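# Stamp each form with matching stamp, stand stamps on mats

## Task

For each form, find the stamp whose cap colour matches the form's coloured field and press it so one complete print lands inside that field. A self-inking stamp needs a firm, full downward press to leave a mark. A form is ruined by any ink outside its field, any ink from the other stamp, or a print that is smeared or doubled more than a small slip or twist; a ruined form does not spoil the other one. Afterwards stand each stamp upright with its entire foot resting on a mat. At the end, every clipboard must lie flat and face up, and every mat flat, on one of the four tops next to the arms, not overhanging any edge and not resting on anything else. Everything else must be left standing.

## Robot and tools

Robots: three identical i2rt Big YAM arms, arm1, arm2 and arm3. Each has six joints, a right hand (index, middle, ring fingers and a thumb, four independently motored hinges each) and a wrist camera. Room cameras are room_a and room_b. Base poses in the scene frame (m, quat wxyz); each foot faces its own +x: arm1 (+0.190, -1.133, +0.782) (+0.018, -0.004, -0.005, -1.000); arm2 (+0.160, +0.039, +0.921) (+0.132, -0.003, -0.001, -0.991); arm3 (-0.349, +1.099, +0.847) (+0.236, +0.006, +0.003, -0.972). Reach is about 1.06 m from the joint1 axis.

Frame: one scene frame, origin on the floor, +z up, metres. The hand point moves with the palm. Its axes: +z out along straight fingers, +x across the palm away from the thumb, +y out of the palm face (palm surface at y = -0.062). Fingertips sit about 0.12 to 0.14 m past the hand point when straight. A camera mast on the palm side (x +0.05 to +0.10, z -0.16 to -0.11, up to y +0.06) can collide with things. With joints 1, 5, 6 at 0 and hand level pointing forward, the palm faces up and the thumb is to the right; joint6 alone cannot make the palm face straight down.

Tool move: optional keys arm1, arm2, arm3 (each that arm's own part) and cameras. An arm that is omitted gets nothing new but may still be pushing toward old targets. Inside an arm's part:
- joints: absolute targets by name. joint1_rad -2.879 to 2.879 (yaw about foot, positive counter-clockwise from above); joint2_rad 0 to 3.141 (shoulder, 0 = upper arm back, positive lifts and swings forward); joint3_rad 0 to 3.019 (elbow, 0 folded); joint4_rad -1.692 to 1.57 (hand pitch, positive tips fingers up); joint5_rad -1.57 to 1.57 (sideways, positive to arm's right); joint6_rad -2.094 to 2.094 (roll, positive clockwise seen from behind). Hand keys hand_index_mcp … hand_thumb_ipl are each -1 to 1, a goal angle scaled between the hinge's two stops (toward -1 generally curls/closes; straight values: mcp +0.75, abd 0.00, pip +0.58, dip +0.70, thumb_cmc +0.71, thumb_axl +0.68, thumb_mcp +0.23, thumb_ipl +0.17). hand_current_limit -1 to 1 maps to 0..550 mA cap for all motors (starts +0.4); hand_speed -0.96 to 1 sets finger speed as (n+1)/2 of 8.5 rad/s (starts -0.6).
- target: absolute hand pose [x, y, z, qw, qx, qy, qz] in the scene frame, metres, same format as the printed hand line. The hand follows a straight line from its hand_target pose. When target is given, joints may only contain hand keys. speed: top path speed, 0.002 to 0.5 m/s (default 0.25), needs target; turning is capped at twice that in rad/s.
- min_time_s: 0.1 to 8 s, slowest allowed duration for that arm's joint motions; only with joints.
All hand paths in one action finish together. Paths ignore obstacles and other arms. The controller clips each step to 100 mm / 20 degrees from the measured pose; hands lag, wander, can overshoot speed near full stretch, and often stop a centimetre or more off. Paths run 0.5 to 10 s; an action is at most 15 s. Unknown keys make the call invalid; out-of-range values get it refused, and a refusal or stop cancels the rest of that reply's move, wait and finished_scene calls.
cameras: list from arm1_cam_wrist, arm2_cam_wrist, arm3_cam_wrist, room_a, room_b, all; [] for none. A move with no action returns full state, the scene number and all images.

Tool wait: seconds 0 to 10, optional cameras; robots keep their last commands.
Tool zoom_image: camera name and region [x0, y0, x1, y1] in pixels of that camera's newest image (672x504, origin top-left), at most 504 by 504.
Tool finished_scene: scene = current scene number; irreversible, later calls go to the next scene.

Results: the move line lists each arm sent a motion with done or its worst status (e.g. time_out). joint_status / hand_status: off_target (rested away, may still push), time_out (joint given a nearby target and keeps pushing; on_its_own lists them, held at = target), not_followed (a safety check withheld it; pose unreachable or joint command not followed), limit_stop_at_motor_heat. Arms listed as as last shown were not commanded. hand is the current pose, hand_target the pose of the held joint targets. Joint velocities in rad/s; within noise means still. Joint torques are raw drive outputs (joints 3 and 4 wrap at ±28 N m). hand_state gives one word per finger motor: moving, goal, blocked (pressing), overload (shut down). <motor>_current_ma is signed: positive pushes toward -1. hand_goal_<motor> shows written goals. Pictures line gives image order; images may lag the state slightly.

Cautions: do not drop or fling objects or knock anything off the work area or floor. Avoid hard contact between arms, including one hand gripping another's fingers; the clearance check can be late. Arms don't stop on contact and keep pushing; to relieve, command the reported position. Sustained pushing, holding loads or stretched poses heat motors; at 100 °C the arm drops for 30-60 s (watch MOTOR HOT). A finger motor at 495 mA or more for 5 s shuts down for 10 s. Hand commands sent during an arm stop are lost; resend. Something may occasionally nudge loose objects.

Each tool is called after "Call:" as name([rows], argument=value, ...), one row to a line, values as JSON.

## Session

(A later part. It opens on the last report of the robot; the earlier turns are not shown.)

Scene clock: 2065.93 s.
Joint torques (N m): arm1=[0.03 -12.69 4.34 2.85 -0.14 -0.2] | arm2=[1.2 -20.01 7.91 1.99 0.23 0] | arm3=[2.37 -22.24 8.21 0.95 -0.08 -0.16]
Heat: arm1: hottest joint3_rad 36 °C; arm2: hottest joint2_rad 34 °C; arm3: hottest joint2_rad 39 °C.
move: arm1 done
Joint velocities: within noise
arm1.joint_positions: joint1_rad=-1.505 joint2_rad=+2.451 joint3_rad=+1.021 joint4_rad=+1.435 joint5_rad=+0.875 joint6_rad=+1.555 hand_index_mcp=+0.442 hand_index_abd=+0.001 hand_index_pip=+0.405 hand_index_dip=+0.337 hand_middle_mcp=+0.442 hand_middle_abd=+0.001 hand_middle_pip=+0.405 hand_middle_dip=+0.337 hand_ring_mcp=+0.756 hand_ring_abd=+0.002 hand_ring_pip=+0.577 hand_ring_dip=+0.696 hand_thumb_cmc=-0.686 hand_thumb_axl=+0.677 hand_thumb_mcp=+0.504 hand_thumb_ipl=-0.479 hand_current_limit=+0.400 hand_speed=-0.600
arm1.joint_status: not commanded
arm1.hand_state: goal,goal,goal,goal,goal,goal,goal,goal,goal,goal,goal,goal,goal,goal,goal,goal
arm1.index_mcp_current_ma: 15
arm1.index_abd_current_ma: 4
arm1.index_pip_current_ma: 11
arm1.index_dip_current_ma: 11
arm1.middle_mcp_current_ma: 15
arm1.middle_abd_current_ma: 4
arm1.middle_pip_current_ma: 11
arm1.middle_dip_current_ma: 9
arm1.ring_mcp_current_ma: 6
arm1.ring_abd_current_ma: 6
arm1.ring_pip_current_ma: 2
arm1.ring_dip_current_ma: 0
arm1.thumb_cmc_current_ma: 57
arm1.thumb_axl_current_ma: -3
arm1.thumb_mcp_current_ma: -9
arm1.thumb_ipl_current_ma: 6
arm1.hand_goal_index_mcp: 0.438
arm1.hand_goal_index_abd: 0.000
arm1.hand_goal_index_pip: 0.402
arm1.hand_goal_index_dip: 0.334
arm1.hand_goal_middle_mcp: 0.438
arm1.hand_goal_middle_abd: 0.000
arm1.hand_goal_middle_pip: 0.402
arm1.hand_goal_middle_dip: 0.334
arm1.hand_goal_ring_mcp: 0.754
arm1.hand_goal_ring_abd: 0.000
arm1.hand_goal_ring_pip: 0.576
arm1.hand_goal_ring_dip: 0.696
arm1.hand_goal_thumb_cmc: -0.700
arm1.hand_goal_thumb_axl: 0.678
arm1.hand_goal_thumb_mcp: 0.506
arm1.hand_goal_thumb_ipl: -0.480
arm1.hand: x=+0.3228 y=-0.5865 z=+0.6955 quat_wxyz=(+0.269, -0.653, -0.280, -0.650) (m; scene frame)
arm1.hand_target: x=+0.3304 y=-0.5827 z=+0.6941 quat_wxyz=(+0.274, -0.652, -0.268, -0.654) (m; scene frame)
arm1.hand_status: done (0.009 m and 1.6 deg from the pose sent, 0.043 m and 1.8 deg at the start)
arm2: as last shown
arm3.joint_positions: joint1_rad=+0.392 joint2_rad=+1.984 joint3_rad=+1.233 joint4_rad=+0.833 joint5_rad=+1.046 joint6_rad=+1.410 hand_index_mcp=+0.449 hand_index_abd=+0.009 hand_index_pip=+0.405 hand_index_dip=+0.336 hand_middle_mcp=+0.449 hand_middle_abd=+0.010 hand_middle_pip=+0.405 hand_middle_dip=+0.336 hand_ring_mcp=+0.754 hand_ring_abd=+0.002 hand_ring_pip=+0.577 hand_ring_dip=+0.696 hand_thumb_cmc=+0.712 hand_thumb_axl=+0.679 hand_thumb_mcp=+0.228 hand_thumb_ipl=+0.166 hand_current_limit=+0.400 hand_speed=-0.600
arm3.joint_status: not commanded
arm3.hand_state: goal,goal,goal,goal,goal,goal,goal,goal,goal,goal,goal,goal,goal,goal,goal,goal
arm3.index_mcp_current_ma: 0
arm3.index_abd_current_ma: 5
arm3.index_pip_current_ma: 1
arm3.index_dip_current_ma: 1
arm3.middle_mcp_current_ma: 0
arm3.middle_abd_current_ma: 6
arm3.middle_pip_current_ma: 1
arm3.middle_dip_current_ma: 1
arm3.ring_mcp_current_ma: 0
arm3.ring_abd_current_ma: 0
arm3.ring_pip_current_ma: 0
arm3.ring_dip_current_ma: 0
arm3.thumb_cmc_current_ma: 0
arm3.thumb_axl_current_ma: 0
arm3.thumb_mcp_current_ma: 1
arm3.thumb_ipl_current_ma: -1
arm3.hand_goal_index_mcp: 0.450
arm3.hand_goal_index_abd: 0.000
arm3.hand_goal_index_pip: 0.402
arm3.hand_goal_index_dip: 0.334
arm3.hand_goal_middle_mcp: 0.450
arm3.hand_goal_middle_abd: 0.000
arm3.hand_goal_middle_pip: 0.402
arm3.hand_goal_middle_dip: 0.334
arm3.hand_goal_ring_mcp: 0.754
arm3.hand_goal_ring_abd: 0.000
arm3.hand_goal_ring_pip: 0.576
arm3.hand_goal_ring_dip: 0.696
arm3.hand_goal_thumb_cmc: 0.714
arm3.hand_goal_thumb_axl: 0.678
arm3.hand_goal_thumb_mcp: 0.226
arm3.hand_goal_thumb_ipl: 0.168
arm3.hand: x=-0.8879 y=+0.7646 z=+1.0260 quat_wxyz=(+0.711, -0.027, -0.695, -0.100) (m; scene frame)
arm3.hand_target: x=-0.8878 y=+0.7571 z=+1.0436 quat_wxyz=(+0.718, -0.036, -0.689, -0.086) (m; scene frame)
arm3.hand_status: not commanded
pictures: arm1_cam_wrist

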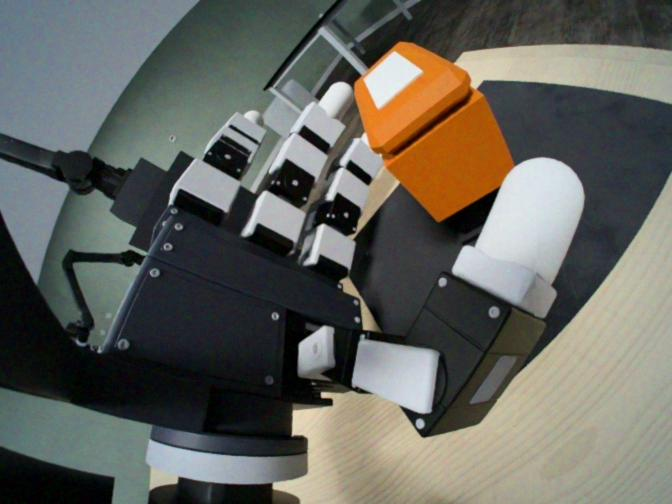

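Call:
move(arm1={"joints": {"hand_index_mcp": 0.20, "hand_middle_mcp": 0.20, "hand_thumb_mcp": 0.24}}, cameras=["arm1_cam_wrist"])

Call:
move(arm1={"joints": {"hand_index_mcp": 0.12, "hand_middle_mcp": 0.11, "hand_thumb_mcp": 0.18}}, cameras=["arm1_cam_wrist"])

Scene clock: 2071.67 s.
Joint torques (N m): arm1=[0.15 -12.69 4.18 2.85 -0.03 -0.25] | arm2=[1.14 -20.01 7.91 1.99 0.23 0] | arm3=[2.37 -22.36 8.2 0.96 -0.07 -0.16]
Heat: arm1: hottest joint3_rad 35 °C; arm2: hottest joint2_rad 34 °C; arm3: hottest joint2_rad 39 °C.
move: arm1 off_target
Joint velocities: within noise
arm1.joint_positions: joint1_rad=-1.506 joint2_rad=+2.451 joint3_rad=+1.023 joint4_rad=+1.436 joint5_rad=+0.873 joint6_rad=+1.555 hand_index_mcp=+0.229 hand_index_abd=+0.005 hand_index_pip=+0.411 hand_index_dip=+0.338 hand_middle_mcp=+0.205 hand_middle_abd=+0.002 hand_middle_pip=+0.405 hand_middle_dip=+0.337 hand_ring_mcp=+0.756 hand_ring_abd=+0.002 hand_ring_pip=+0.577 hand_ring_dip=+0.696 hand_thumb_cmc=-0.687 hand_thumb_axl=+0.677 hand_thumb_mcp=+0.264 hand_thumb_ipl=-0.477 hand_current_limit=+0.400 hand_speed=-0.600
arm1.joint_status: hand_index_mcp off_target (ended at +0.229, target +0.200); hand_thumb_mcp off_target (ended at +0.264, target +0.240); the others done
arm1.hand_state: blocked,goal,goal,goal,goal,goal,goal,goal,goal,goal,goal,goal,goal,goal,blocked,goal
arm1.index_mcp_current_ma: 131
arm1.index_abd_current_ma: 16
arm1.index_pip_current_ma: 33
arm1.index_dip_current_ma: 13
arm1.middle_mcp_current_ma: 20
arm1.middle_abd_current_ma: 5
arm1.middle_pip_current_ma: 9
arm1.middle_dip_current_ma: 9
arm1.ring_mcp_current_ma: 6
arm1.ring_abd_current_ma: 6
arm1.ring_pip_current_ma: 2
arm1.ring_dip_current_ma: 0
arm1.thumb_cmc_current_ma: 53
arm1.thumb_axl_current_ma: -3
arm1.thumb_mcp_current_ma: 130
arm1.thumb_ipl_current_ma: 17
arm1.hand_goal_index_mcp: 0.200
arm1.hand_goal_index_abd: 0.000
arm1.hand_goal_index_pip: 0.402
arm1.hand_goal_index_dip: 0.334
arm1.hand_goal_middle_mcp: 0.200
arm1.hand_goal_middle_abd: 0.000
arm1.hand_goal_middle_pip: 0.402
arm1.hand_goal_middle_dip: 0.334
arm1.hand_goal_ring_mcp: 0.754
arm1.hand_goal_ring_abd: 0.000
arm1.hand_goal_ring_pip: 0.576
arm1.hand_goal_ring_dip: 0.696
arm1.hand_goal_thumb_cmc: -0.700
arm1.hand_goal_thumb_axl: 0.678
arm1.hand_goal_thumb_mcp: 0.240
arm1.hand_goal_thumb_ipl: -0.480
arm1.hand: x=+0.3230 y=-0.5853 z=+0.6959 quat_wxyz=(+0.270, -0.652, -0.280, -0.650) (m; scene frame)
arm1.hand_target: x=+0.3304 y=-0.5828 z=+0.6941 quat_wxyz=(+0.274, -0.652, -0.268, -0.654) (m; scene frame)
arm1.hand_status: not commanded
arm2, arm3: as last shown
pictures: arm1_cam_wrist

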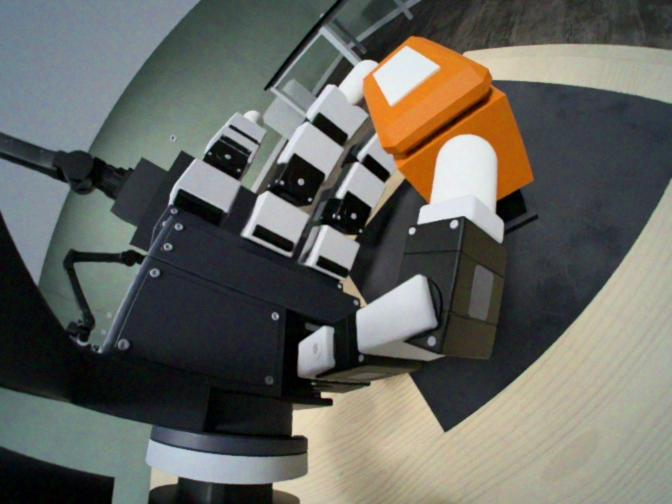

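Scene clock: 2072.17 s.
Joint torques (N m): arm1=[0.15 -12.69 4.1 2.85 -0.01 -0.24] | arm2=[1.2 -20.01 7.91 1.99 0.23 0] | arm3=[2.37 -22.3 8.24 0.95 -0.08 -0.17]
Heat: arm1: hottest joint3_rad 35 °C; arm2: hottest joint2_rad 34 °C; arm3: hottest joint2_rad 39 °C.
move: arm1 off_target
Joint velocities: within noise
arm1.joint_positions: joint1_rad=-1.506 joint2_rad=+2.451 joint3_rad=+1.024 joint4_rad=+1.436 joint5_rad=+0.872 joint6_rad=+1.555 hand_index_mcp=+0.214 hand_index_abd=+0.005 hand_index_pip=+0.421 hand_index_dip=+0.342 hand_middle_mcp=+0.183 hand_middle_abd=+0.002 hand_middle_pip=+0.421 hand_middle_dip=+0.342 hand_ring_mcp=+0.756 hand_ring_abd=+0.002 hand_ring_pip=+0.577 hand_ring_dip=+0.696 hand_thumb_cmc=-0.687 hand_thumb_axl=+0.679 hand_thumb_mcp=+0.261 hand_thumb_ipl=-0.466 hand_current_limit=+0.400 hand_speed=-0.600
arm1.joint_status: hand_index_mcp off_target (ended at +0.214, target +0.120); hand_middle_mcp off_target (ended at +0.183, target +0.110); hand_thumb_mcp off_target (ended at +0.261, target +0.180)
arm1.hand_state: blocked,goal,goal,goal,blocked,goal,goal,goal,goal,goal,goal,goal,goal,goal,blocked,goal
arm1.index_mcp_current_ma: 385
arm1.index_abd_current_ma: 16
arm1.index_pip_current_ma: 77
arm1.index_dip_current_ma: 31
arm1.middle_mcp_current_ma: 350
arm1.middle_abd_current_ma: 5
arm1.middle_pip_current_ma: 77
arm1.middle_dip_current_ma: 30
arm1.ring_mcp_current_ma: 6
arm1.ring_abd_current_ma: 6
arm1.ring_pip_current_ma: 2
arm1.ring_dip_current_ma: 0
arm1.thumb_cmc_current_ma: 53
arm1.thumb_axl_current_ma: 3
arm1.thumb_mcp_current_ma: 385
arm1.thumb_ipl_current_ma: 74
arm1.hand_goal_index_mcp: 0.120
arm1.hand_goal_index_abd: 0.000
arm1.hand_goal_index_pip: 0.402
arm1.hand_goal_index_dip: 0.334
arm1.hand_goal_middle_mcp: 0.110
arm1.hand_goal_middle_abd: 0.000
arm1.hand_goal_middle_pip: 0.402
arm1.hand_goal_middle_dip: 0.334
arm1.hand_goal_ring_mcp: 0.754
arm1.hand_goal_ring_abd: 0.000
arm1.hand_goal_ring_pip: 0.576
arm1.hand_goal_ring_dip: 0.696
arm1.hand_goal_thumb_cmc: -0.700
arm1.hand_goal_thumb_axl: 0.678
arm1.hand_goal_thumb_mcp: 0.180
arm1.hand_goal_thumb_ipl: -0.480
arm1.hand: x=+0.3229 y=-0.5848 z=+0.6960 quat_wxyz=(+0.271, -0.652, -0.280, -0.650) (m; scene frame)
arm1.hand_target: x=+0.3304 y=-0.5828 z=+0.6941 quat_wxyz=(+0.274, -0.652, -0.268, -0.654) (m; scene frame)
arm1.hand_status: not commanded
arm2, arm3: as last shown
pictures: arm1_cam_wrist

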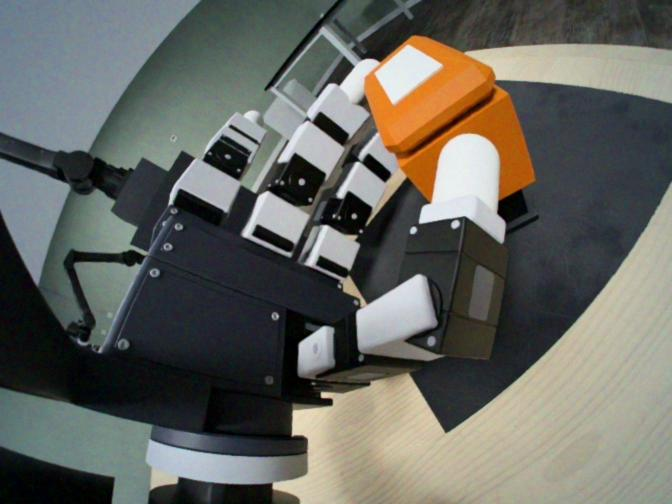

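Call:
move(arm1={"joints": {"hand_index_mcp": 0.07, "hand_middle_mcp": 0.05, "hand_thumb_mcp": 0.12}}, cameras=[])

Call:
move(arm1={"target": [0.3305, -0.5825, 0.735, 0.2736, -0.652, -0.2676, -0.6543], "speed": 0.05}, cameras=["arm1_cam_wrist"])

Scene clock: 2076.40 s.
Joint torques (N m): arm1=[0.15 -12.75 4.11 2.84 -0.01 -0.24] | arm2=[1.2 -20.01 7.91 1.99 0.23 0.01] | arm3=[2.43 -22.3 8.23 0.94 -0.07 -0.16]
Heat: arm1: hottest joint3_rad 35 °C; arm2: hottest joint2_rad 34 °C; arm3: hottest joint2_rad 39 °C.
move: arm1 off_target
Joint velocities: within noise
arm1.joint_positions: joint1_rad=-1.506 joint2_rad=+2.451 joint3_rad=+1.024 joint4_rad=+1.436 joint5_rad=+0.872 joint6_rad=+1.555 hand_index_mcp=+0.214 hand_index_abd=+0.005 hand_index_pip=+0.421 hand_index_dip=+0.342 hand_middle_mcp=+0.181 hand_middle_abd=+0.002 hand_middle_pip=+0.423 hand_middle_dip=+0.342 hand_ring_mcp=+0.756 hand_ring_abd=+0.002 hand_ring_pip=+0.577 hand_ring_dip=+0.696 hand_thumb_cmc=-0.687 hand_thumb_axl=+0.679 hand_thumb_mcp=+0.261 hand_thumb_ipl=-0.466 hand_current_limit=+0.400 hand_speed=-0.600
arm1.joint_status: hand_index_mcp off_target (ended at +0.214, target +0.070); hand_middle_mcp off_target (ended at +0.181, target +0.050); hand_thumb_mcp off_target (ended at +0.261, target +0.120)
arm1.hand_state: blocked,goal,goal,goal,blocked,goal,blocked,goal,goal,goal,goal,goal,goal,goal,blocked,goal
arm1.index_mcp_current_ma: 385
arm1.index_abd_current_ma: 16
arm1.index_pip_current_ma: 78
arm1.index_dip_current_ma: 32
arm1.middle_mcp_current_ma: 385
arm1.middle_abd_current_ma: 5
arm1.middle_pip_current_ma: 85
arm1.middle_dip_current_ma: 32
arm1.ring_mcp_current_ma: 6
arm1.ring_abd_current_ma: 6
arm1.ring_pip_current_ma: 2
arm1.ring_dip_current_ma: 0
arm1.thumb_cmc_current_ma: 53
arm1.thumb_axl_current_ma: 3
arm1.thumb_mcp_current_ma: 385
arm1.thumb_ipl_current_ma: 77
arm1.hand_goal_index_mcp: 0.070
arm1.hand_goal_index_abd: 0.000
arm1.hand_goal_index_pip: 0.402
arm1.hand_goal_index_dip: 0.334
arm1.hand_goal_middle_mcp: 0.050
arm1.hand_goal_middle_abd: 0.000
arm1.hand_goal_middle_pip: 0.402
arm1.hand_goal_middle_dip: 0.334
arm1.hand_goal_ring_mcp: 0.754
arm1.hand_goal_ring_abd: 0.000
arm1.hand_goal_ring_pip: 0.576
arm1.hand_goal_ring_dip: 0.696
arm1.hand_goal_thumb_cmc: -0.700
arm1.hand_goal_thumb_axl: 0.678
arm1.hand_goal_thumb_mcp: 0.120
arm1.hand_goal_thumb_ipl: -0.480
arm1.hand: x=+0.3229 y=-0.5848 z=+0.6960 quat_wxyz=(+0.271, -0.652, -0.280, -0.650) (m; scene frame)
arm1.hand_target: x=+0.3304 y=-0.5828 z=+0.6941 quat_wxyz=(+0.274, -0.652, -0.268, -0.654) (m; scene frame)
arm1.hand_status: not commanded
arm2.joint_positions: joint1_rad=+0.189 joint2_rad=+1.726 joint3_rad=+0.999 joint4_rad=+0.581 joint5_rad=+1.351 joint6_rad=+1.590 hand_index_mcp=+0.437 hand_index_abd=+0.002 hand_index_pip=+0.404 hand_index_dip=+0.337 hand_middle_mcp=+0.437 hand_middle_abd=+0.002 hand_middle_pip=+0.405 hand_middle_dip=+0.336 hand_ring_mcp=+0.754 hand_ring_abd=+0.002 hand_ring_pip=+0.577 hand_ring_dip=+0.696 hand_thumb_cmc=+0.708 hand_thumb_axl=+0.680 hand_thumb_mcp=+0.228 hand_thumb_ipl=+0.166 hand_current_limit=+0.400 hand_speed=-0.600
arm2.joint_status: not commanded
arm2.hand_state: goal,goal,goal,goal,goal,goal,goal,goal,goal,goal,goal,goal,goal,goal,goal,goal
arm2.index_mcp_current_ma: -1
arm2.index_abd_current_ma: 2
arm2.index_pip_current_ma: 3
arm2.index_dip_current_ma: 4
arm2.middle_mcp_current_ma: -1
arm2.middle_abd_current_ma: 2
arm2.middle_pip_current_ma: 3
arm2.middle_dip_current_ma: 3
arm2.ring_mcp_current_ma: 0
arm2.ring_abd_current_ma: 3
arm2.ring_pip_current_ma: 1
arm2.ring_dip_current_ma: 0
arm2.thumb_cmc_current_ma: -2
arm2.thumb_axl_current_ma: 2
arm2.thumb_mcp_current_ma: 2
arm2.thumb_ipl_current_ma: -3
arm2.hand_goal_index_mcp: 0.438
arm2.hand_goal_index_abd: 0.000
arm2.hand_goal_index_pip: 0.402
arm2.hand_goal_index_dip: 0.334
arm2.hand_goal_middle_mcp: 0.438
arm2.hand_goal_middle_abd: 0.000
arm2.hand_goal_middle_pip: 0.402
arm2.hand_goal_middle_dip: 0.334
arm2.hand_goal_ring_mcp: 0.754
arm2.hand_goal_ring_abd: 0.000
arm2.hand_goal_ring_pip: 0.576
arm2.hand_goal_ring_dip: 0.696
arm2.hand_goal_thumb_cmc: 0.710
arm2.hand_goal_thumb_axl: 0.678
arm2.hand_goal_thumb_mcp: 0.226
arm2.hand_goal_thumb_ipl: 0.168
arm2.hand: x=-0.3331 y=+0.0074 z=+1.1361 quat_wxyz=(+0.609, -0.273, -0.664, -0.339) (m; scene frame)
arm2.hand_target: x=-0.3311 y=+0.0026 z=+1.1478 quat_wxyz=(+0.622, -0.286, -0.654, -0.321) (m; scene frame)
arm2.hand_status: not commanded
arm3: as last shown
pictures: none
No camera images: "cameras" was empty.

Scene clock: 2077.90 s.
Joint torques (N m): arm1=[0.15 -15.5 2.78 1.94 0.02 -0.28] | arm2=[1.2 -20.01 7.91 1.99 0.23 0] | arm3=[2.43 -22.24 8.21 0.96 -0.07 -0.16]
Heat: arm1: hottest joint3_rad 35 °C; arm2: hottest joint2_rad 34 °C; arm3: hottest joint2_rad 39 °C.
move: arm1 off_target
Joint velocities: within noise
arm1.joint_positions: joint1_rad=-1.506 joint2_rad=+2.379 joint3_rad=+0.991 joint4_rad=+1.399 joint5_rad=+0.872 joint6_rad=+1.557 hand_index_mcp=+0.212 hand_index_abd=+0.006 hand_index_pip=+0.421 hand_index_dip=+0.342 hand_middle_mcp=+0.175 hand_middle_abd=+0.005 hand_middle_pip=+0.425 hand_middle_dip=+0.344 hand_ring_mcp=+0.756 hand_ring_abd=+0.002 hand_ring_pip=+0.577 hand_ring_dip=+0.696 hand_thumb_cmc=-0.680 hand_thumb_axl=+0.682 hand_thumb_mcp=+0.261 hand_thumb_ipl=-0.462 hand_current_limit=+0.400 hand_speed=-0.600
arm1.joint_status: not commanded
arm1.hand_state: blocked,goal,goal,goal,blocked,goal,blocked,goal,goal,goal,goal,goal,blocked,goal,blocked,goal
arm1.index_mcp_current_ma: 385
arm1.index_abd_current_ma: 21
arm1.index_pip_current_ma: 79
arm1.index_dip_current_ma: 32
arm1.middle_mcp_current_ma: 385
arm1.middle_abd_current_ma: 14
arm1.middle_pip_current_ma: 92
arm1.middle_dip_current_ma: 40
arm1.ring_mcp_current_ma: 6
arm1.ring_abd_current_ma: 6
arm1.ring_pip_current_ma: 2
arm1.ring_dip_current_ma: 0
arm1.thumb_cmc_current_ma: 85
arm1.thumb_axl_current_ma: 16
arm1.thumb_mcp_current_ma: 385
arm1.thumb_ipl_current_ma: 98
arm1.hand_goal_index_mcp: 0.070
arm1.hand_goal_index_abd: 0.000
arm1.hand_goal_index_pip: 0.402
arm1.hand_goal_index_dip: 0.334
arm1.hand_goal_middle_mcp: 0.050
arm1.hand_goal_middle_abd: 0.000
arm1.hand_goal_middle_pip: 0.402
arm1.hand_goal_middle_dip: 0.334
arm1.hand_goal_ring_mcp: 0.754
arm1.hand_goal_ring_abd: 0.000
arm1.hand_goal_ring_pip: 0.576
arm1.hand_goal_ring_dip: 0.696
arm1.hand_goal_thumb_cmc: -0.700
arm1.hand_goal_thumb_axl: 0.678
arm1.hand_goal_thumb_mcp: 0.120
arm1.hand_goal_thumb_ipl: -0.480
arm1.hand: x=+0.3230 y=-0.5842 z=+0.7222 quat_wxyz=(+0.272, -0.652, -0.279, -0.650) (m; scene frame)
arm1.hand_target: x=+0.3304 y=-0.5827 z=+0.7347 quat_wxyz=(+0.274, -0.652, -0.268, -0.654) (m; scene frame)
arm1.hand_status: off_target (0.015 m and 1.4 deg from the pose sent, 0.040 m and 1.5 deg at the start)
arm2, arm3: as last shown
pictures: arm1_cam_wrist

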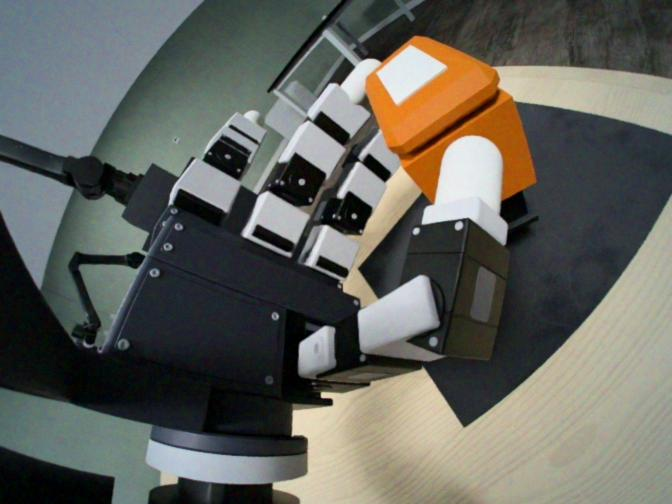

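Call:
move(arm1={"target": [0.3305, -0.5925, 1.12, 0.2706, -0.6533, -0.2706, -0.6533], "speed": 0.15}, cameras=["arm1_cam_wrist"])

Call:
move(arm1={"joints": {"joint1_rad": 1.1}, "min_time_s": 6}, cameras=["arm1_cam_wrist", "room_b"])

Scene clock: 2087.37 s.
Joint torques (N m): arm1=[0.73 -10.64 14.26 2.04 0.2 -0.28] | arm2=[1.2 -20.01 7.91 1.99 0.23 0] | arm3=[2.37 -22.36 8.2 0.9 -0.08 -0.16]
Heat: arm1: hottest joint3_rad 35 °C; arm2: hottest joint2_rad 34 °C; arm3: hottest joint2_rad 39 °C.
move: arm1 off_target
Joint velocities: within noise
arm1.joint_positions: joint1_rad=-1.506 joint2_rad=+1.478 joint3_rad=+0.997 joint4_rad=+0.432 joint5_rad=+0.879 joint6_rad=+1.557 hand_index_mcp=+0.212 hand_index_abd=+0.007 hand_index_pip=+0.422 hand_index_dip=+0.342 hand_middle_mcp=+0.174 hand_middle_abd=+0.005 hand_middle_pip=+0.425 hand_middle_dip=+0.344 hand_ring_mcp=+0.756 hand_ring_abd=+0.002 hand_ring_pip=+0.577 hand_ring_dip=+0.696 hand_thumb_cmc=-0.678 hand_thumb_axl=+0.682 hand_thumb_mcp=+0.261 hand_thumb_ipl=-0.462 hand_current_limit=+0.400 hand_speed=-0.600
arm1.joint_status: not commanded
arm1.hand_state: blocked,goal,goal,goal,blocked,goal,blocked,goal,goal,goal,goal,goal,blocked,goal,blocked,goal
arm1.index_mcp_current_ma: 385
arm1.index_abd_current_ma: 22
arm1.index_pip_current_ma: 81
arm1.index_dip_current_ma: 32
arm1.middle_mcp_current_ma: 385
arm1.middle_abd_current_ma: 16
arm1.middle_pip_current_ma: 94
arm1.middle_dip_current_ma: 40
arm1.ring_mcp_current_ma: 6
arm1.ring_abd_current_ma: 6
arm1.ring_pip_current_ma: 2
arm1.ring_dip_current_ma: 0
arm1.thumb_cmc_current_ma: 90
arm1.thumb_axl_current_ma: 17
arm1.thumb_mcp_current_ma: 385
arm1.thumb_ipl_current_ma: 98
arm1.hand_goal_index_mcp: 0.070
arm1.hand_goal_index_abd: 0.000
arm1.hand_goal_index_pip: 0.402
arm1.hand_goal_index_dip: 0.334
arm1.hand_goal_middle_mcp: 0.050
arm1.hand_goal_middle_abd: 0.000
arm1.hand_goal_middle_pip: 0.402
arm1.hand_goal_middle_dip: 0.334
arm1.hand_goal_ring_mcp: 0.754
arm1.hand_goal_ring_abd: 0.000
arm1.hand_goal_ring_pip: 0.576
arm1.hand_goal_ring_dip: 0.696
arm1.hand_goal_thumb_cmc: -0.700
arm1.hand_goal_thumb_axl: 0.678
arm1.hand_goal_thumb_mcp: 0.120
arm1.hand_goal_thumb_ipl: -0.480
arm1.hand: x=+0.3284 y=-0.6019 z=+1.0850 quat_wxyz=(+0.250, -0.659, -0.297, -0.644) (m; scene frame)
arm1.hand_target: x=+0.3303 y=-0.5946 z=+1.1197 quat_wxyz=(+0.271, -0.653, -0.271, -0.653) (m; scene frame)
arm1.hand_status: off_target (0.036 m and 4.0 deg from the pose sent, 0.398 m and 1.0 deg at the start)
arm2, arm3: as last shown
pictures: arm1_cam_wrist

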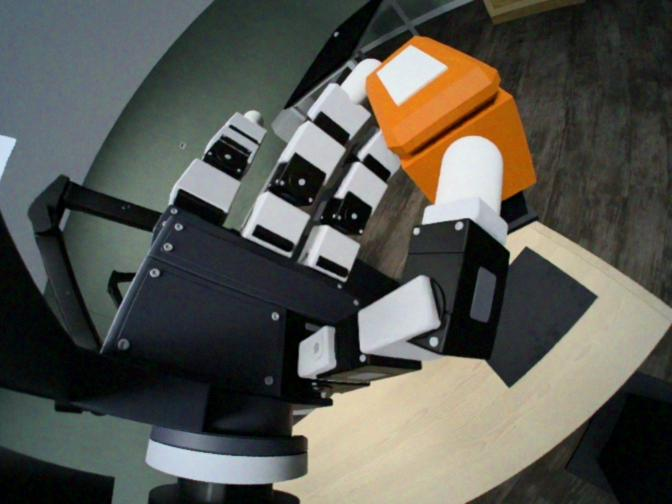

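Scene clock: 2093.83 s.
Joint torques (N m): arm1=[1.2 -10.46 14.32 1.94 0.08 -0.29] | arm2=[1.2 -20.01 7.91 1.99 0.23 0] | arm3=[2.49 -22.3 8.23 0.96 -0.07 -0.16]
Heat: arm1: hottest joint3_rad 37 °C; arm2: hottest joint2_rad 34 °C; arm3: hottest joint2_rad 39 °C.
move: arm1 done
Joint velocities: within noise
arm1.joint_positions: joint1_rad=+1.096 joint2_rad=+1.478 joint3_rad=+0.997 joint4_rad=+0.432 joint5_rad=+0.881 joint6_rad=+1.558 hand_index_mcp=+0.212 hand_index_abd=+0.007 hand_index_pip=+0.422 hand_index_dip=+0.342 hand_middle_mcp=+0.174 hand_middle_abd=+0.005 hand_middle_pip=+0.425 hand_middle_dip=+0.345 hand_ring_mcp=+0.756 hand_ring_abd=+0.002 hand_ring_pip=+0.577 hand_ring_dip=+0.696 hand_thumb_cmc=-0.678 hand_thumb_axl=+0.682 hand_thumb_mcp=+0.261 hand_thumb_ipl=-0.462 hand_current_limit=+0.400 hand_speed=-0.600
arm1.joint_status: all done
arm1.hand_state: blocked,goal,blocked,goal,blocked,goal,blocked,goal,goal,goal,goal,goal,blocked,goal,blocked,goal
arm1.index_mcp_current_ma: 385
arm1.index_abd_current_ma: 22
arm1.index_pip_current_ma: 82
arm1.index_dip_current_ma: 32
arm1.middle_mcp_current_ma: 385
arm1.middle_abd_current_ma: 16
arm1.middle_pip_current_ma: 94
arm1.middle_dip_current_ma: 41
arm1.ring_mcp_current_ma: 6
arm1.ring_abd_current_ma: 6
arm1.ring_pip_current_ma: 2
arm1.ring_dip_current_ma: 0
arm1.thumb_cmc_current_ma: 90
arm1.thumb_axl_current_ma: 17
arm1.thumb_mcp_current_ma: 385
arm1.thumb_ipl_current_ma: 99
arm1.hand_goal_index_mcp: 0.070
arm1.hand_goal_index_abd: 0.000
arm1.hand_goal_index_pip: 0.402
arm1.hand_goal_index_dip: 0.334
arm1.hand_goal_middle_mcp: 0.050
arm1.hand_goal_middle_abd: 0.000
arm1.hand_goal_middle_pip: 0.402
arm1.hand_goal_middle_dip: 0.334
arm1.hand_goal_ring_mcp: 0.754
arm1.hand_goal_ring_abd: 0.000
arm1.hand_goal_ring_pip: 0.576
arm1.hand_goal_ring_dip: 0.696
arm1.hand_goal_thumb_cmc: -0.700
arm1.hand_goal_thumb_axl: 0.678
arm1.hand_goal_thumb_mcp: 0.120
arm1.hand_goal_thumb_ipl: -0.480
arm1.hand: x=-0.1948 y=-1.5116 z=+1.0987 quat_wxyz=(+0.696, +0.104, -0.707, +0.073) (m; scene frame)
arm1.hand_target: x=-0.1965 y=-1.5199 z=+1.1337 quat_wxyz=(+0.709, +0.085, -0.693, +0.094) (m; scene frame)
arm1.hand_status: not commanded
arm2, arm3: as last shown
pictures: arm1_cam_wrist, room_b

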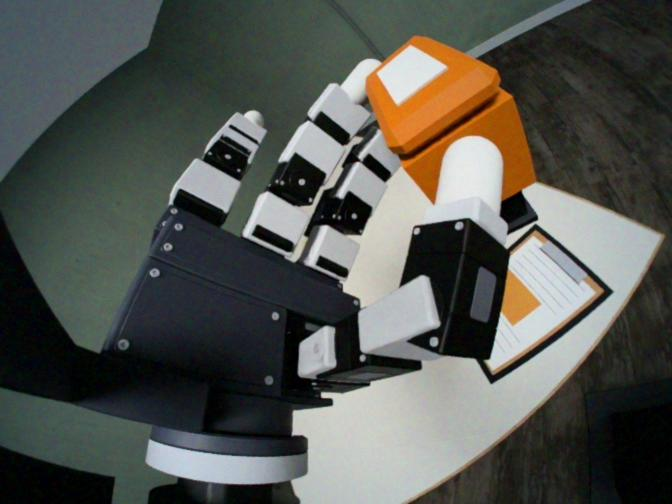

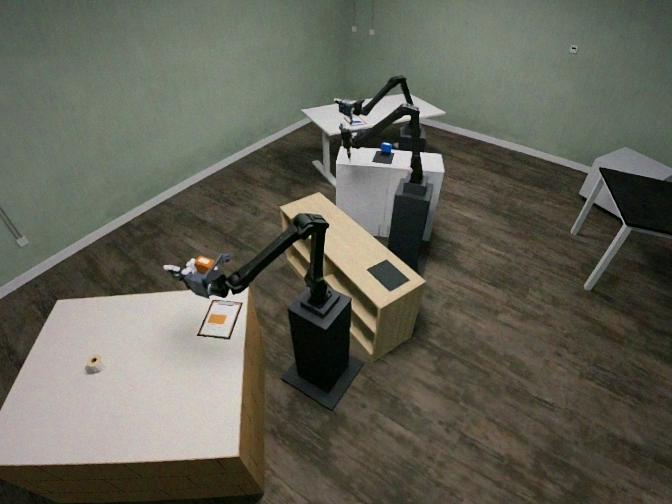

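Call:
zoom_image(camera="arm1_cam_wrist", region=[460, 200, 630, 400])

Scaled by 2.520 from the camera's 672x504 image, which has a finer 960x720 frame.

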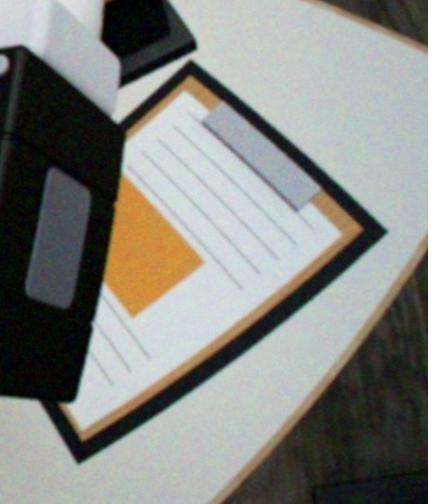

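Call:
move(arm1={"target": [-0.293, -1.622, 0.88, 0.683, 0.183, -0.683, 0.183], "speed": 0.15}, cameras=["arm1_cam_wrist", "room_b"])

Call:
zoom_image(camera="arm1_cam_wrist", region=[460, 160, 672, 400])

Scene clock: 2135.20 s.
Joint torques (N m): arm1=[0.03 -14.21 10.37 3.49 -0.05 -0.29] | arm2=[1.2 -20.01 7.91 1.99 0.23 0] | arm3=[2.37 -22.36 8.21 0.94 -0.08 -0.17]
Heat: arm1: hottest joint3_rad 47 °C; arm2: hottest joint3_rad 34 °C; arm3: hottest joint2_rad 40 °C.
move: arm1 off_target
Joint velocities: within noise
arm1.joint_positions: joint1_rad=+1.002 joint2_rad=+2.078 joint3_rad=+1.069 joint4_rad=+0.924 joint5_rad=+0.503 joint6_rad=+1.575 hand_index_mcp=+0.212 hand_index_abd=+0.007 hand_index_pip=+0.422 hand_index_dip=+0.342 hand_middle_mcp=+0.174 hand_middle_abd=+0.005 hand_middle_pip=+0.425 hand_middle_dip=+0.345 hand_ring_mcp=+0.756 hand_ring_abd=+0.002 hand_ring_pip=+0.577 hand_ring_dip=+0.696 hand_thumb_cmc=-0.678 hand_thumb_axl=+0.682 hand_thumb_mcp=+0.261 hand_thumb_ipl=-0.462 hand_current_limit=+0.400 hand_speed=-0.600
arm1.joint_status: not commanded
arm1.hand_state: blocked,goal,blocked,goal,blocked,goal,blocked,goal,goal,goal,goal,goal,blocked,goal,blocked,goal
arm1.index_mcp_current_ma: 385
arm1.index_abd_current_ma: 22
arm1.index_pip_current_ma: 82
arm1.index_dip_current_ma: 32
arm1.middle_mcp_current_ma: 385
arm1.middle_abd_current_ma: 16
arm1.middle_pip_current_ma: 95
arm1.middle_dip_current_ma: 41
arm1.ring_mcp_current_ma: 6
arm1.ring_abd_current_ma: 6
arm1.ring_pip_current_ma: 2
arm1.ring_dip_current_ma: 0
arm1.thumb_cmc_current_ma: 91
arm1.thumb_axl_current_ma: 18
arm1.thumb_mcp_current_ma: 385
arm1.thumb_ipl_current_ma: 99
arm1.hand_goal_index_mcp: 0.070
arm1.hand_goal_index_abd: 0.000
arm1.hand_goal_index_pip: 0.402
arm1.hand_goal_index_dip: 0.334
arm1.hand_goal_middle_mcp: 0.050
arm1.hand_goal_middle_abd: 0.000
arm1.hand_goal_middle_pip: 0.402
arm1.hand_goal_middle_dip: 0.334
arm1.hand_goal_ring_mcp: 0.754
arm1.hand_goal_ring_abd: 0.000
arm1.hand_goal_ring_pip: 0.576
arm1.hand_goal_ring_dip: 0.696
arm1.hand_goal_thumb_cmc: -0.700
arm1.hand_goal_thumb_axl: 0.678
arm1.hand_goal_thumb_mcp: 0.120
arm1.hand_goal_thumb_ipl: -0.480
arm1.hand: x=-0.2762 y=-1.6126 z=+0.8569 quat_wxyz=(+0.663, +0.204, -0.700, +0.170) (m; scene frame)
arm1.hand_target: x=-0.2919 y=-1.6206 z=+0.8806 quat_wxyz=(+0.683, +0.183, -0.683, +0.183) (m; scene frame)
arm1.hand_status: off_target (0.030 m and 4.1 deg from the pose sent, 0.264 m and 15.8 deg at the start)
arm2, arm3: as last shown
pictures: arm1_cam_wrist, room_b

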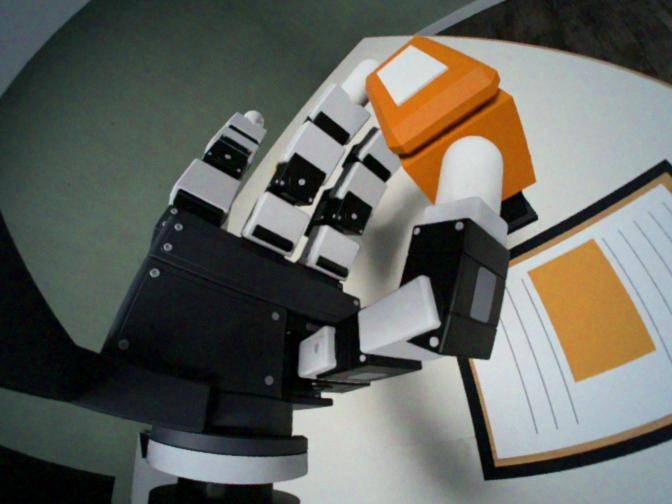

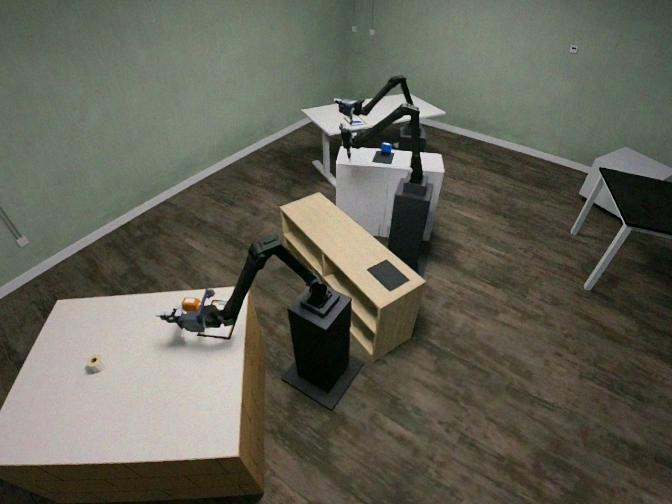

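Scaled by 2.100 from the camera's 672x504 image, which has a finer 960x720 frame.

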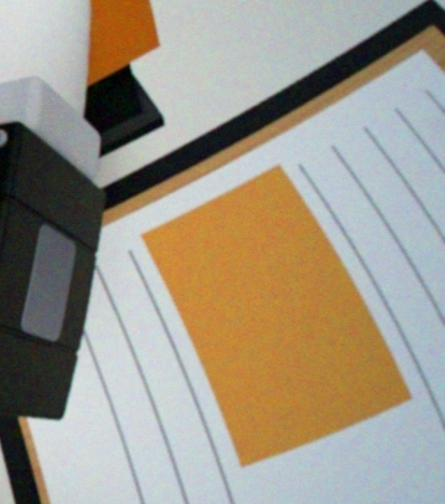

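Call:
move(arm1={"target": [-0.228, -1.556, 0.822, 0.7019, 0.1816, -0.6614, 0.1927], "speed": 0.1}, cameras=["arm1_cam_wrist"])

Call:
zoom_image(camera="arm1_cam_wrist", region=[430, 100, 672, 340])

Scene clock: 2169.20 s.
Joint torques (N m): arm1=[1.96 -12.4 4.26 3.51 0.06 -0.58] | arm2=[1.2 -20.01 7.91 1.99 0.23 0] | arm3=[2.37 -22.36 8.18 0.98 -0.08 -0.16]
Heat: arm1: hottest joint3_rad 42 °C; arm2: hottest joint2_rad 33 °C; arm3: hottest joint2_rad 40 °C.
move: arm1 done
Joint velocities: within noise
arm1.joint_positions: joint1_rad=+1.017 joint2_rad=+2.148 joint3_rad=+0.860 joint4_rad=+1.320 joint5_rad=+0.528 joint6_rad=+1.570 hand_index_mcp=+0.212 hand_index_abd=+0.007 hand_index_pip=+0.422 hand_index_dip=+0.342 hand_middle_mcp=+0.173 hand_middle_abd=+0.005 hand_middle_pip=+0.425 hand_middle_dip=+0.345 hand_ring_mcp=+0.756 hand_ring_abd=+0.002 hand_ring_pip=+0.577 hand_ring_dip=+0.696 hand_thumb_cmc=-0.678 hand_thumb_axl=+0.682 hand_thumb_mcp=+0.261 hand_thumb_ipl=-0.462 hand_current_limit=+0.400 hand_speed=-0.600
arm1.joint_status: not commanded
arm1.hand_state: blocked,goal,blocked,goal,blocked,goal,blocked,goal,goal,goal,goal,goal,blocked,goal,blocked,goal
arm1.index_mcp_current_ma: 385
arm1.index_abd_current_ma: 22
arm1.index_pip_current_ma: 82
arm1.index_dip_current_ma: 32
arm1.middle_mcp_current_ma: 385
arm1.middle_abd_current_ma: 16
arm1.middle_pip_current_ma: 95
arm1.middle_dip_current_ma: 41
arm1.ring_mcp_current_ma: 6
arm1.ring_abd_current_ma: 6
arm1.ring_pip_current_ma: 2
arm1.ring_dip_current_ma: 0
arm1.thumb_cmc_current_ma: 91
arm1.thumb_axl_current_ma: 18
arm1.thumb_mcp_current_ma: 385
arm1.thumb_ipl_current_ma: 102
arm1.hand_goal_index_mcp: 0.070
arm1.hand_goal_index_abd: 0.000
arm1.hand_goal_index_pip: 0.402
arm1.hand_goal_index_dip: 0.334
arm1.hand_goal_middle_mcp: 0.050
arm1.hand_goal_middle_abd: 0.000
arm1.hand_goal_middle_pip: 0.402
arm1.hand_goal_middle_dip: 0.334
arm1.hand_goal_ring_mcp: 0.754
arm1.hand_goal_ring_abd: 0.000
arm1.hand_goal_ring_pip: 0.576
arm1.hand_goal_ring_dip: 0.696
arm1.hand_goal_thumb_cmc: -0.700
arm1.hand_goal_thumb_axl: 0.678
arm1.hand_goal_thumb_mcp: 0.120
arm1.hand_goal_thumb_ipl: -0.480
arm1.hand: x=-0.2335 y=-1.5512 z=+0.8164 quat_wxyz=(+0.694, +0.174, -0.671, +0.194) (m; scene frame)
arm1.hand_target: x=-0.2281 y=-1.5559 z=+0.8220 quat_wxyz=(+0.702, +0.181, -0.662, +0.193) (m; scene frame)
arm1.hand_status: done (0.009 m and 1.7 deg from the pose sent, 0.082 m and 7.3 deg at the start)
arm2: as last shown
arm3.joint_positions: joint1_rad=+0.392 joint2_rad=+1.984 joint3_rad=+1.233 joint4_rad=+0.833 joint5_rad=+1.046 joint6_rad=+1.410 hand_index_mcp=+0.449 hand_index_abd=+0.009 hand_index_pip=+0.405 hand_index_dip=+0.336 hand_middle_mcp=+0.449 hand_middle_abd=+0.010 hand_middle_pip=+0.405 hand_middle_dip=+0.336 hand_ring_mcp=+0.754 hand_ring_abd=+0.002 hand_ring_pip=+0.577 hand_ring_dip=+0.696 hand_thumb_cmc=+0.712 hand_thumb_axl=+0.679 hand_thumb_mcp=+0.228 hand_thumb_ipl=+0.166 hand_current_limit=+0.400 hand_speed=-0.600
arm3.joint_status: not commanded
arm3.hand_state: goal,goal,goal,goal,goal,goal,goal,goal,goal,goal,goal,goal,goal,goal,goal,goal
arm3.index_mcp_current_ma: 0
arm3.index_abd_current_ma: 5
arm3.index_pip_current_ma: 1
arm3.index_dip_current_ma: 1
arm3.middle_mcp_current_ma: 0
arm3.middle_abd_current_ma: 6
arm3.middle_pip_current_ma: 1
arm3.middle_dip_current_ma: 1
arm3.ring_mcp_current_ma: 0
arm3.ring_abd_current_ma: 0
arm3.ring_pip_current_ma: 0
arm3.ring_dip_current_ma: 0
arm3.thumb_cmc_current_ma: 0
arm3.thumb_axl_current_ma: 0
arm3.thumb_mcp_current_ma: 1
arm3.thumb_ipl_current_ma: -1
arm3.hand_goal_index_mcp: 0.450
arm3.hand_goal_index_abd: 0.000
arm3.hand_goal_index_pip: 0.402
arm3.hand_goal_index_dip: 0.334
arm3.hand_goal_middle_mcp: 0.450
arm3.hand_goal_middle_abd: 0.000
arm3.hand_goal_middle_pip: 0.402
arm3.hand_goal_middle_dip: 0.334
arm3.hand_goal_ring_mcp: 0.754
arm3.hand_goal_ring_abd: 0.000
arm3.hand_goal_ring_pip: 0.576
arm3.hand_goal_ring_dip: 0.696
arm3.hand_goal_thumb_cmc: 0.714
arm3.hand_goal_thumb_axl: 0.678
arm3.hand_goal_thumb_mcp: 0.226
arm3.hand_goal_thumb_ipl: 0.168
arm3.hand: x=-0.8879 y=+0.7646 z=+1.0260 quat_wxyz=(+0.711, -0.027, -0.695, -0.100) (m; scene frame)
arm3.hand_target: x=-0.8878 y=+0.7571 z=+1.0436 quat_wxyz=(+0.718, -0.036, -0.689, -0.086) (m; scene frame)
arm3.hand_status: not commanded
pictures: arm1_cam_wrist

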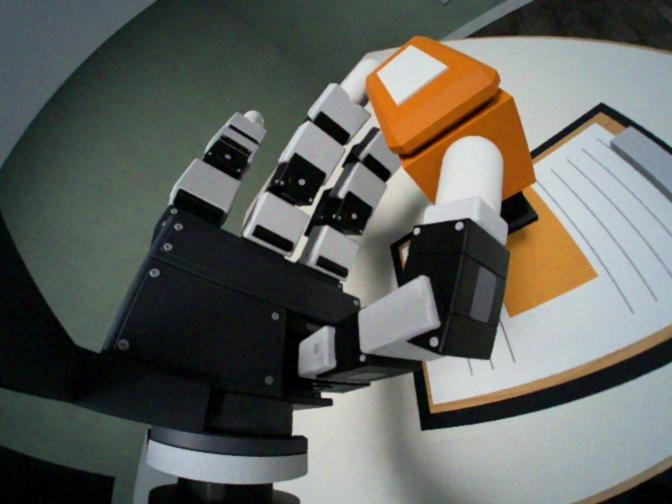

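Scaled by 2.083 from the camera's 672x504 image, which has a finer 960x720 frame.

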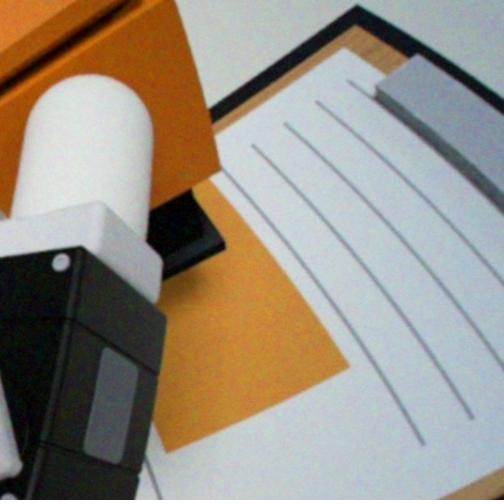

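Call:
move(arm1={"target": [-0.2136, -1.5441, 0.781, 0.6903, 0.2010, -0.6703, 0.1850], "speed": 0.08}, cameras=["arm1_cam_wrist"])

Call:
zoom_image(camera="arm1_cam_wrist", region=[430, 100, 672, 340])

Scene clock: 2208.83 s.
Joint torques (N m): arm1=[2.02 -12.16 3.29 3.51 -0.08 -0.6] | arm2=[1.2 -20.01 7.91 1.99 0.23 0.01] | arm3=[2.37 -22.36 8.21 0.95 -0.08 -0.16]
Heat: arm1: hottest joint3_rad 37 °C; arm2: hottest joint2_rad 33 °C; arm3: hottest joint2_rad 40 °C.
move: arm1 done
Joint velocities: within noise
arm1.joint_positions: joint1_rad=+1.028 joint2_rad=+2.235 joint3_rad=+0.831 joint4_rad=+1.390 joint5_rad=+0.528 joint6_rad=+1.563 hand_index_mcp=+0.212 hand_index_abd=+0.007 hand_index_pip=+0.422 hand_index_dip=+0.342 hand_middle_mcp=+0.173 hand_middle_abd=+0.005 hand_middle_pip=+0.425 hand_middle_dip=+0.345 hand_ring_mcp=+0.756 hand_ring_abd=+0.002 hand_ring_pip=+0.577 hand_ring_dip=+0.696 hand_thumb_cmc=-0.678 hand_thumb_axl=+0.682 hand_thumb_mcp=+0.261 hand_thumb_ipl=-0.462 hand_current_limit=+0.400 hand_speed=-0.600
arm1.joint_status: not commanded
arm1.hand_state: blocked,goal,blocked,goal,blocked,goal,blocked,goal,goal,goal,goal,goal,blocked,goal,blocked,goal
arm1.index_mcp_current_ma: 385
arm1.index_abd_current_ma: 22
arm1.index_pip_current_ma: 82
arm1.index_dip_current_ma: 32
arm1.middle_mcp_current_ma: 385
arm1.middle_abd_current_ma: 16
arm1.middle_pip_current_ma: 95
arm1.middle_dip_current_ma: 41
arm1.ring_mcp_current_ma: 6
arm1.ring_abd_current_ma: 6
arm1.ring_pip_current_ma: 2
arm1.ring_dip_current_ma: 0
arm1.thumb_cmc_current_ma: 91
arm1.thumb_axl_current_ma: 18
arm1.thumb_mcp_current_ma: 385
arm1.thumb_ipl_current_ma: 102
arm1.hand_goal_index_mcp: 0.070
arm1.hand_goal_index_abd: 0.000
arm1.hand_goal_index_pip: 0.402
arm1.hand_goal_index_dip: 0.334
arm1.hand_goal_middle_mcp: 0.050
arm1.hand_goal_middle_abd: 0.000
arm1.hand_goal_middle_pip: 0.402
arm1.hand_goal_middle_dip: 0.334
arm1.hand_goal_ring_mcp: 0.754
arm1.hand_goal_ring_abd: 0.000
arm1.hand_goal_ring_pip: 0.576
arm1.hand_goal_ring_dip: 0.696
arm1.hand_goal_thumb_cmc: -0.700
arm1.hand_goal_thumb_axl: 0.678
arm1.hand_goal_thumb_mcp: 0.120
arm1.hand_goal_thumb_ipl: -0.480
arm1.hand: x=-0.2191 y=-1.5384 z=+0.7751 quat_wxyz=(+0.683, +0.191, -0.681, +0.184) (m; scene frame)
arm1.hand_target: x=-0.2136 y=-1.5441 z=+0.7810 quat_wxyz=(+0.690, +0.201, -0.670, +0.185) (m; scene frame)
arm1.hand_status: done (0.010 m and 1.9 deg from the pose sent, 0.041 m and 3.3 deg at the start)
arm2, arm3: as last shown
pictures: arm1_cam_wrist

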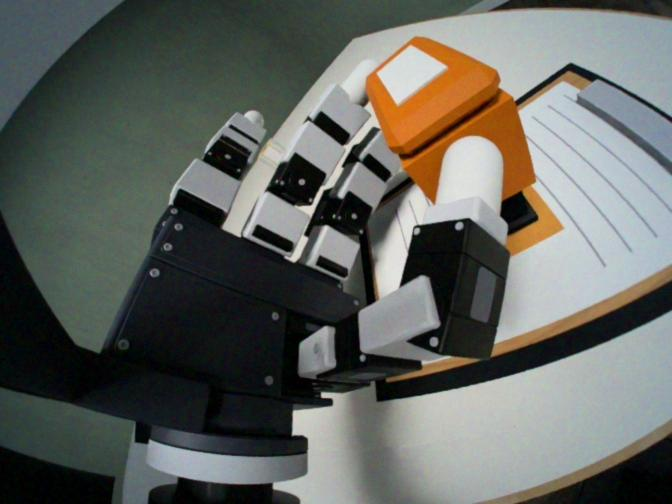

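Scaled by 2.083 from the camera's 672x504 image, which has a finer 960x720 frame.

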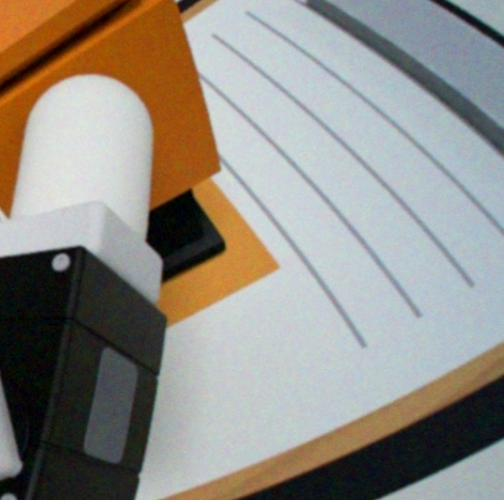

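Call:
move(arm1={"target": [-0.2136, -1.5441, 0.767, 0.6903, 0.2010, -0.6703, 0.1850], "speed": 0.04}, cameras=["arm1_cam_wrist"])

Call:
zoom_image(camera="arm1_cam_wrist", region=[430, 100, 672, 340])

Scene clock: 2221.80 s.
Joint torques (N m): arm1=[1.9 -10.93 4.22 3.15 -0.02 -0.41] | arm2=[1.2 -20.01 7.91 1.99 0.23 0.01] | arm3=[2.43 -22.36 8.2 0.96 -0.08 -0.17]
Heat: arm1: hottest joint3_rad 35 °C; arm2: hottest joint2_rad 33 °C; arm3: hottest joint2_rad 40 °C.
move: arm1 done
Joint velocities: within noise
arm1.joint_positions: joint1_rad=+1.030 joint2_rad=+2.262 joint3_rad=+0.831 joint4_rad=+1.427 joint5_rad=+0.526 joint6_rad=+1.545 hand_index_mcp=+0.209 hand_index_abd=+0.007 hand_index_pip=+0.422 hand_index_dip=+0.342 hand_middle_mcp=+0.173 hand_middle_abd=+0.004 hand_middle_pip=+0.429 hand_middle_dip=+0.345 hand_ring_mcp=+0.756 hand_ring_abd=+0.002 hand_ring_pip=+0.577 hand_ring_dip=+0.696 hand_thumb_cmc=-0.688 hand_thumb_axl=+0.679 hand_thumb_mcp=+0.261 hand_thumb_ipl=-0.462 hand_current_limit=+0.400 hand_speed=-0.600
arm1.joint_status: not commanded
arm1.hand_state: blocked,goal,blocked,goal,blocked,goal,blocked,goal,goal,goal,goal,goal,goal,goal,blocked,goal
arm1.index_mcp_current_ma: 385
arm1.index_abd_current_ma: 22
arm1.index_pip_current_ma: 82
arm1.index_dip_current_ma: 32
arm1.middle_mcp_current_ma: 385
arm1.middle_abd_current_ma: 12
arm1.middle_pip_current_ma: 111
arm1.middle_dip_current_ma: 45
arm1.ring_mcp_current_ma: 6
arm1.ring_abd_current_ma: 6
arm1.ring_pip_current_ma: 2
arm1.ring_dip_current_ma: 0
arm1.thumb_cmc_current_ma: 49
arm1.thumb_axl_current_ma: 6
arm1.thumb_mcp_current_ma: 385
arm1.thumb_ipl_current_ma: 102
arm1.hand_goal_index_mcp: 0.070
arm1.hand_goal_index_abd: 0.000
arm1.hand_goal_index_pip: 0.402
arm1.hand_goal_index_dip: 0.334
arm1.hand_goal_middle_mcp: 0.050
arm1.hand_goal_middle_abd: 0.000
arm1.hand_goal_middle_pip: 0.402
arm1.hand_goal_middle_dip: 0.334
arm1.hand_goal_ring_mcp: 0.754
arm1.hand_goal_ring_abd: 0.000
arm1.hand_goal_ring_pip: 0.576
arm1.hand_goal_ring_dip: 0.696
arm1.hand_goal_thumb_cmc: -0.700
arm1.hand_goal_thumb_axl: 0.678
arm1.hand_goal_thumb_mcp: 0.120
arm1.hand_goal_thumb_ipl: -0.480
arm1.hand: x=-0.2172 y=-1.5364 z=+0.7689 quat_wxyz=(+0.687, +0.196, -0.676, +0.182) (m; scene frame)
arm1.hand_target: x=-0.2135 y=-1.5440 z=+0.7670 quat_wxyz=(+0.690, +0.201, -0.670, +0.185) (m; scene frame)
arm1.hand_status: done (0.009 m and 1.1 deg from the pose sent, 0.011 m and 1.9 deg at the start)
arm2, arm3: as last shown
pictures: arm1_cam_wrist

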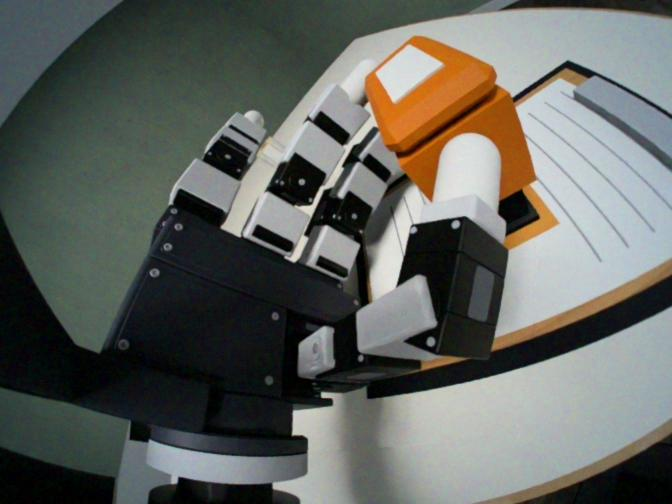

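Scaled by 2.083 from the camera's 672x504 image, which has a finer 960x720 frame.

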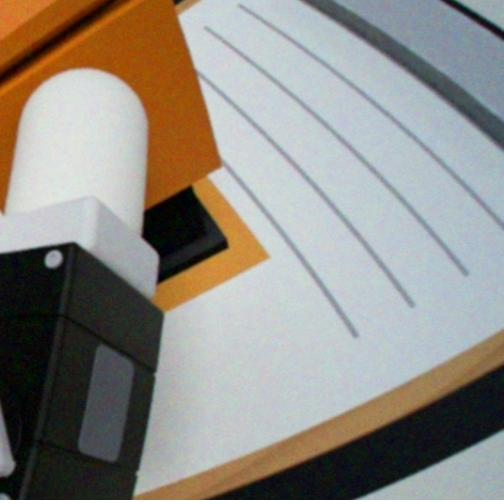

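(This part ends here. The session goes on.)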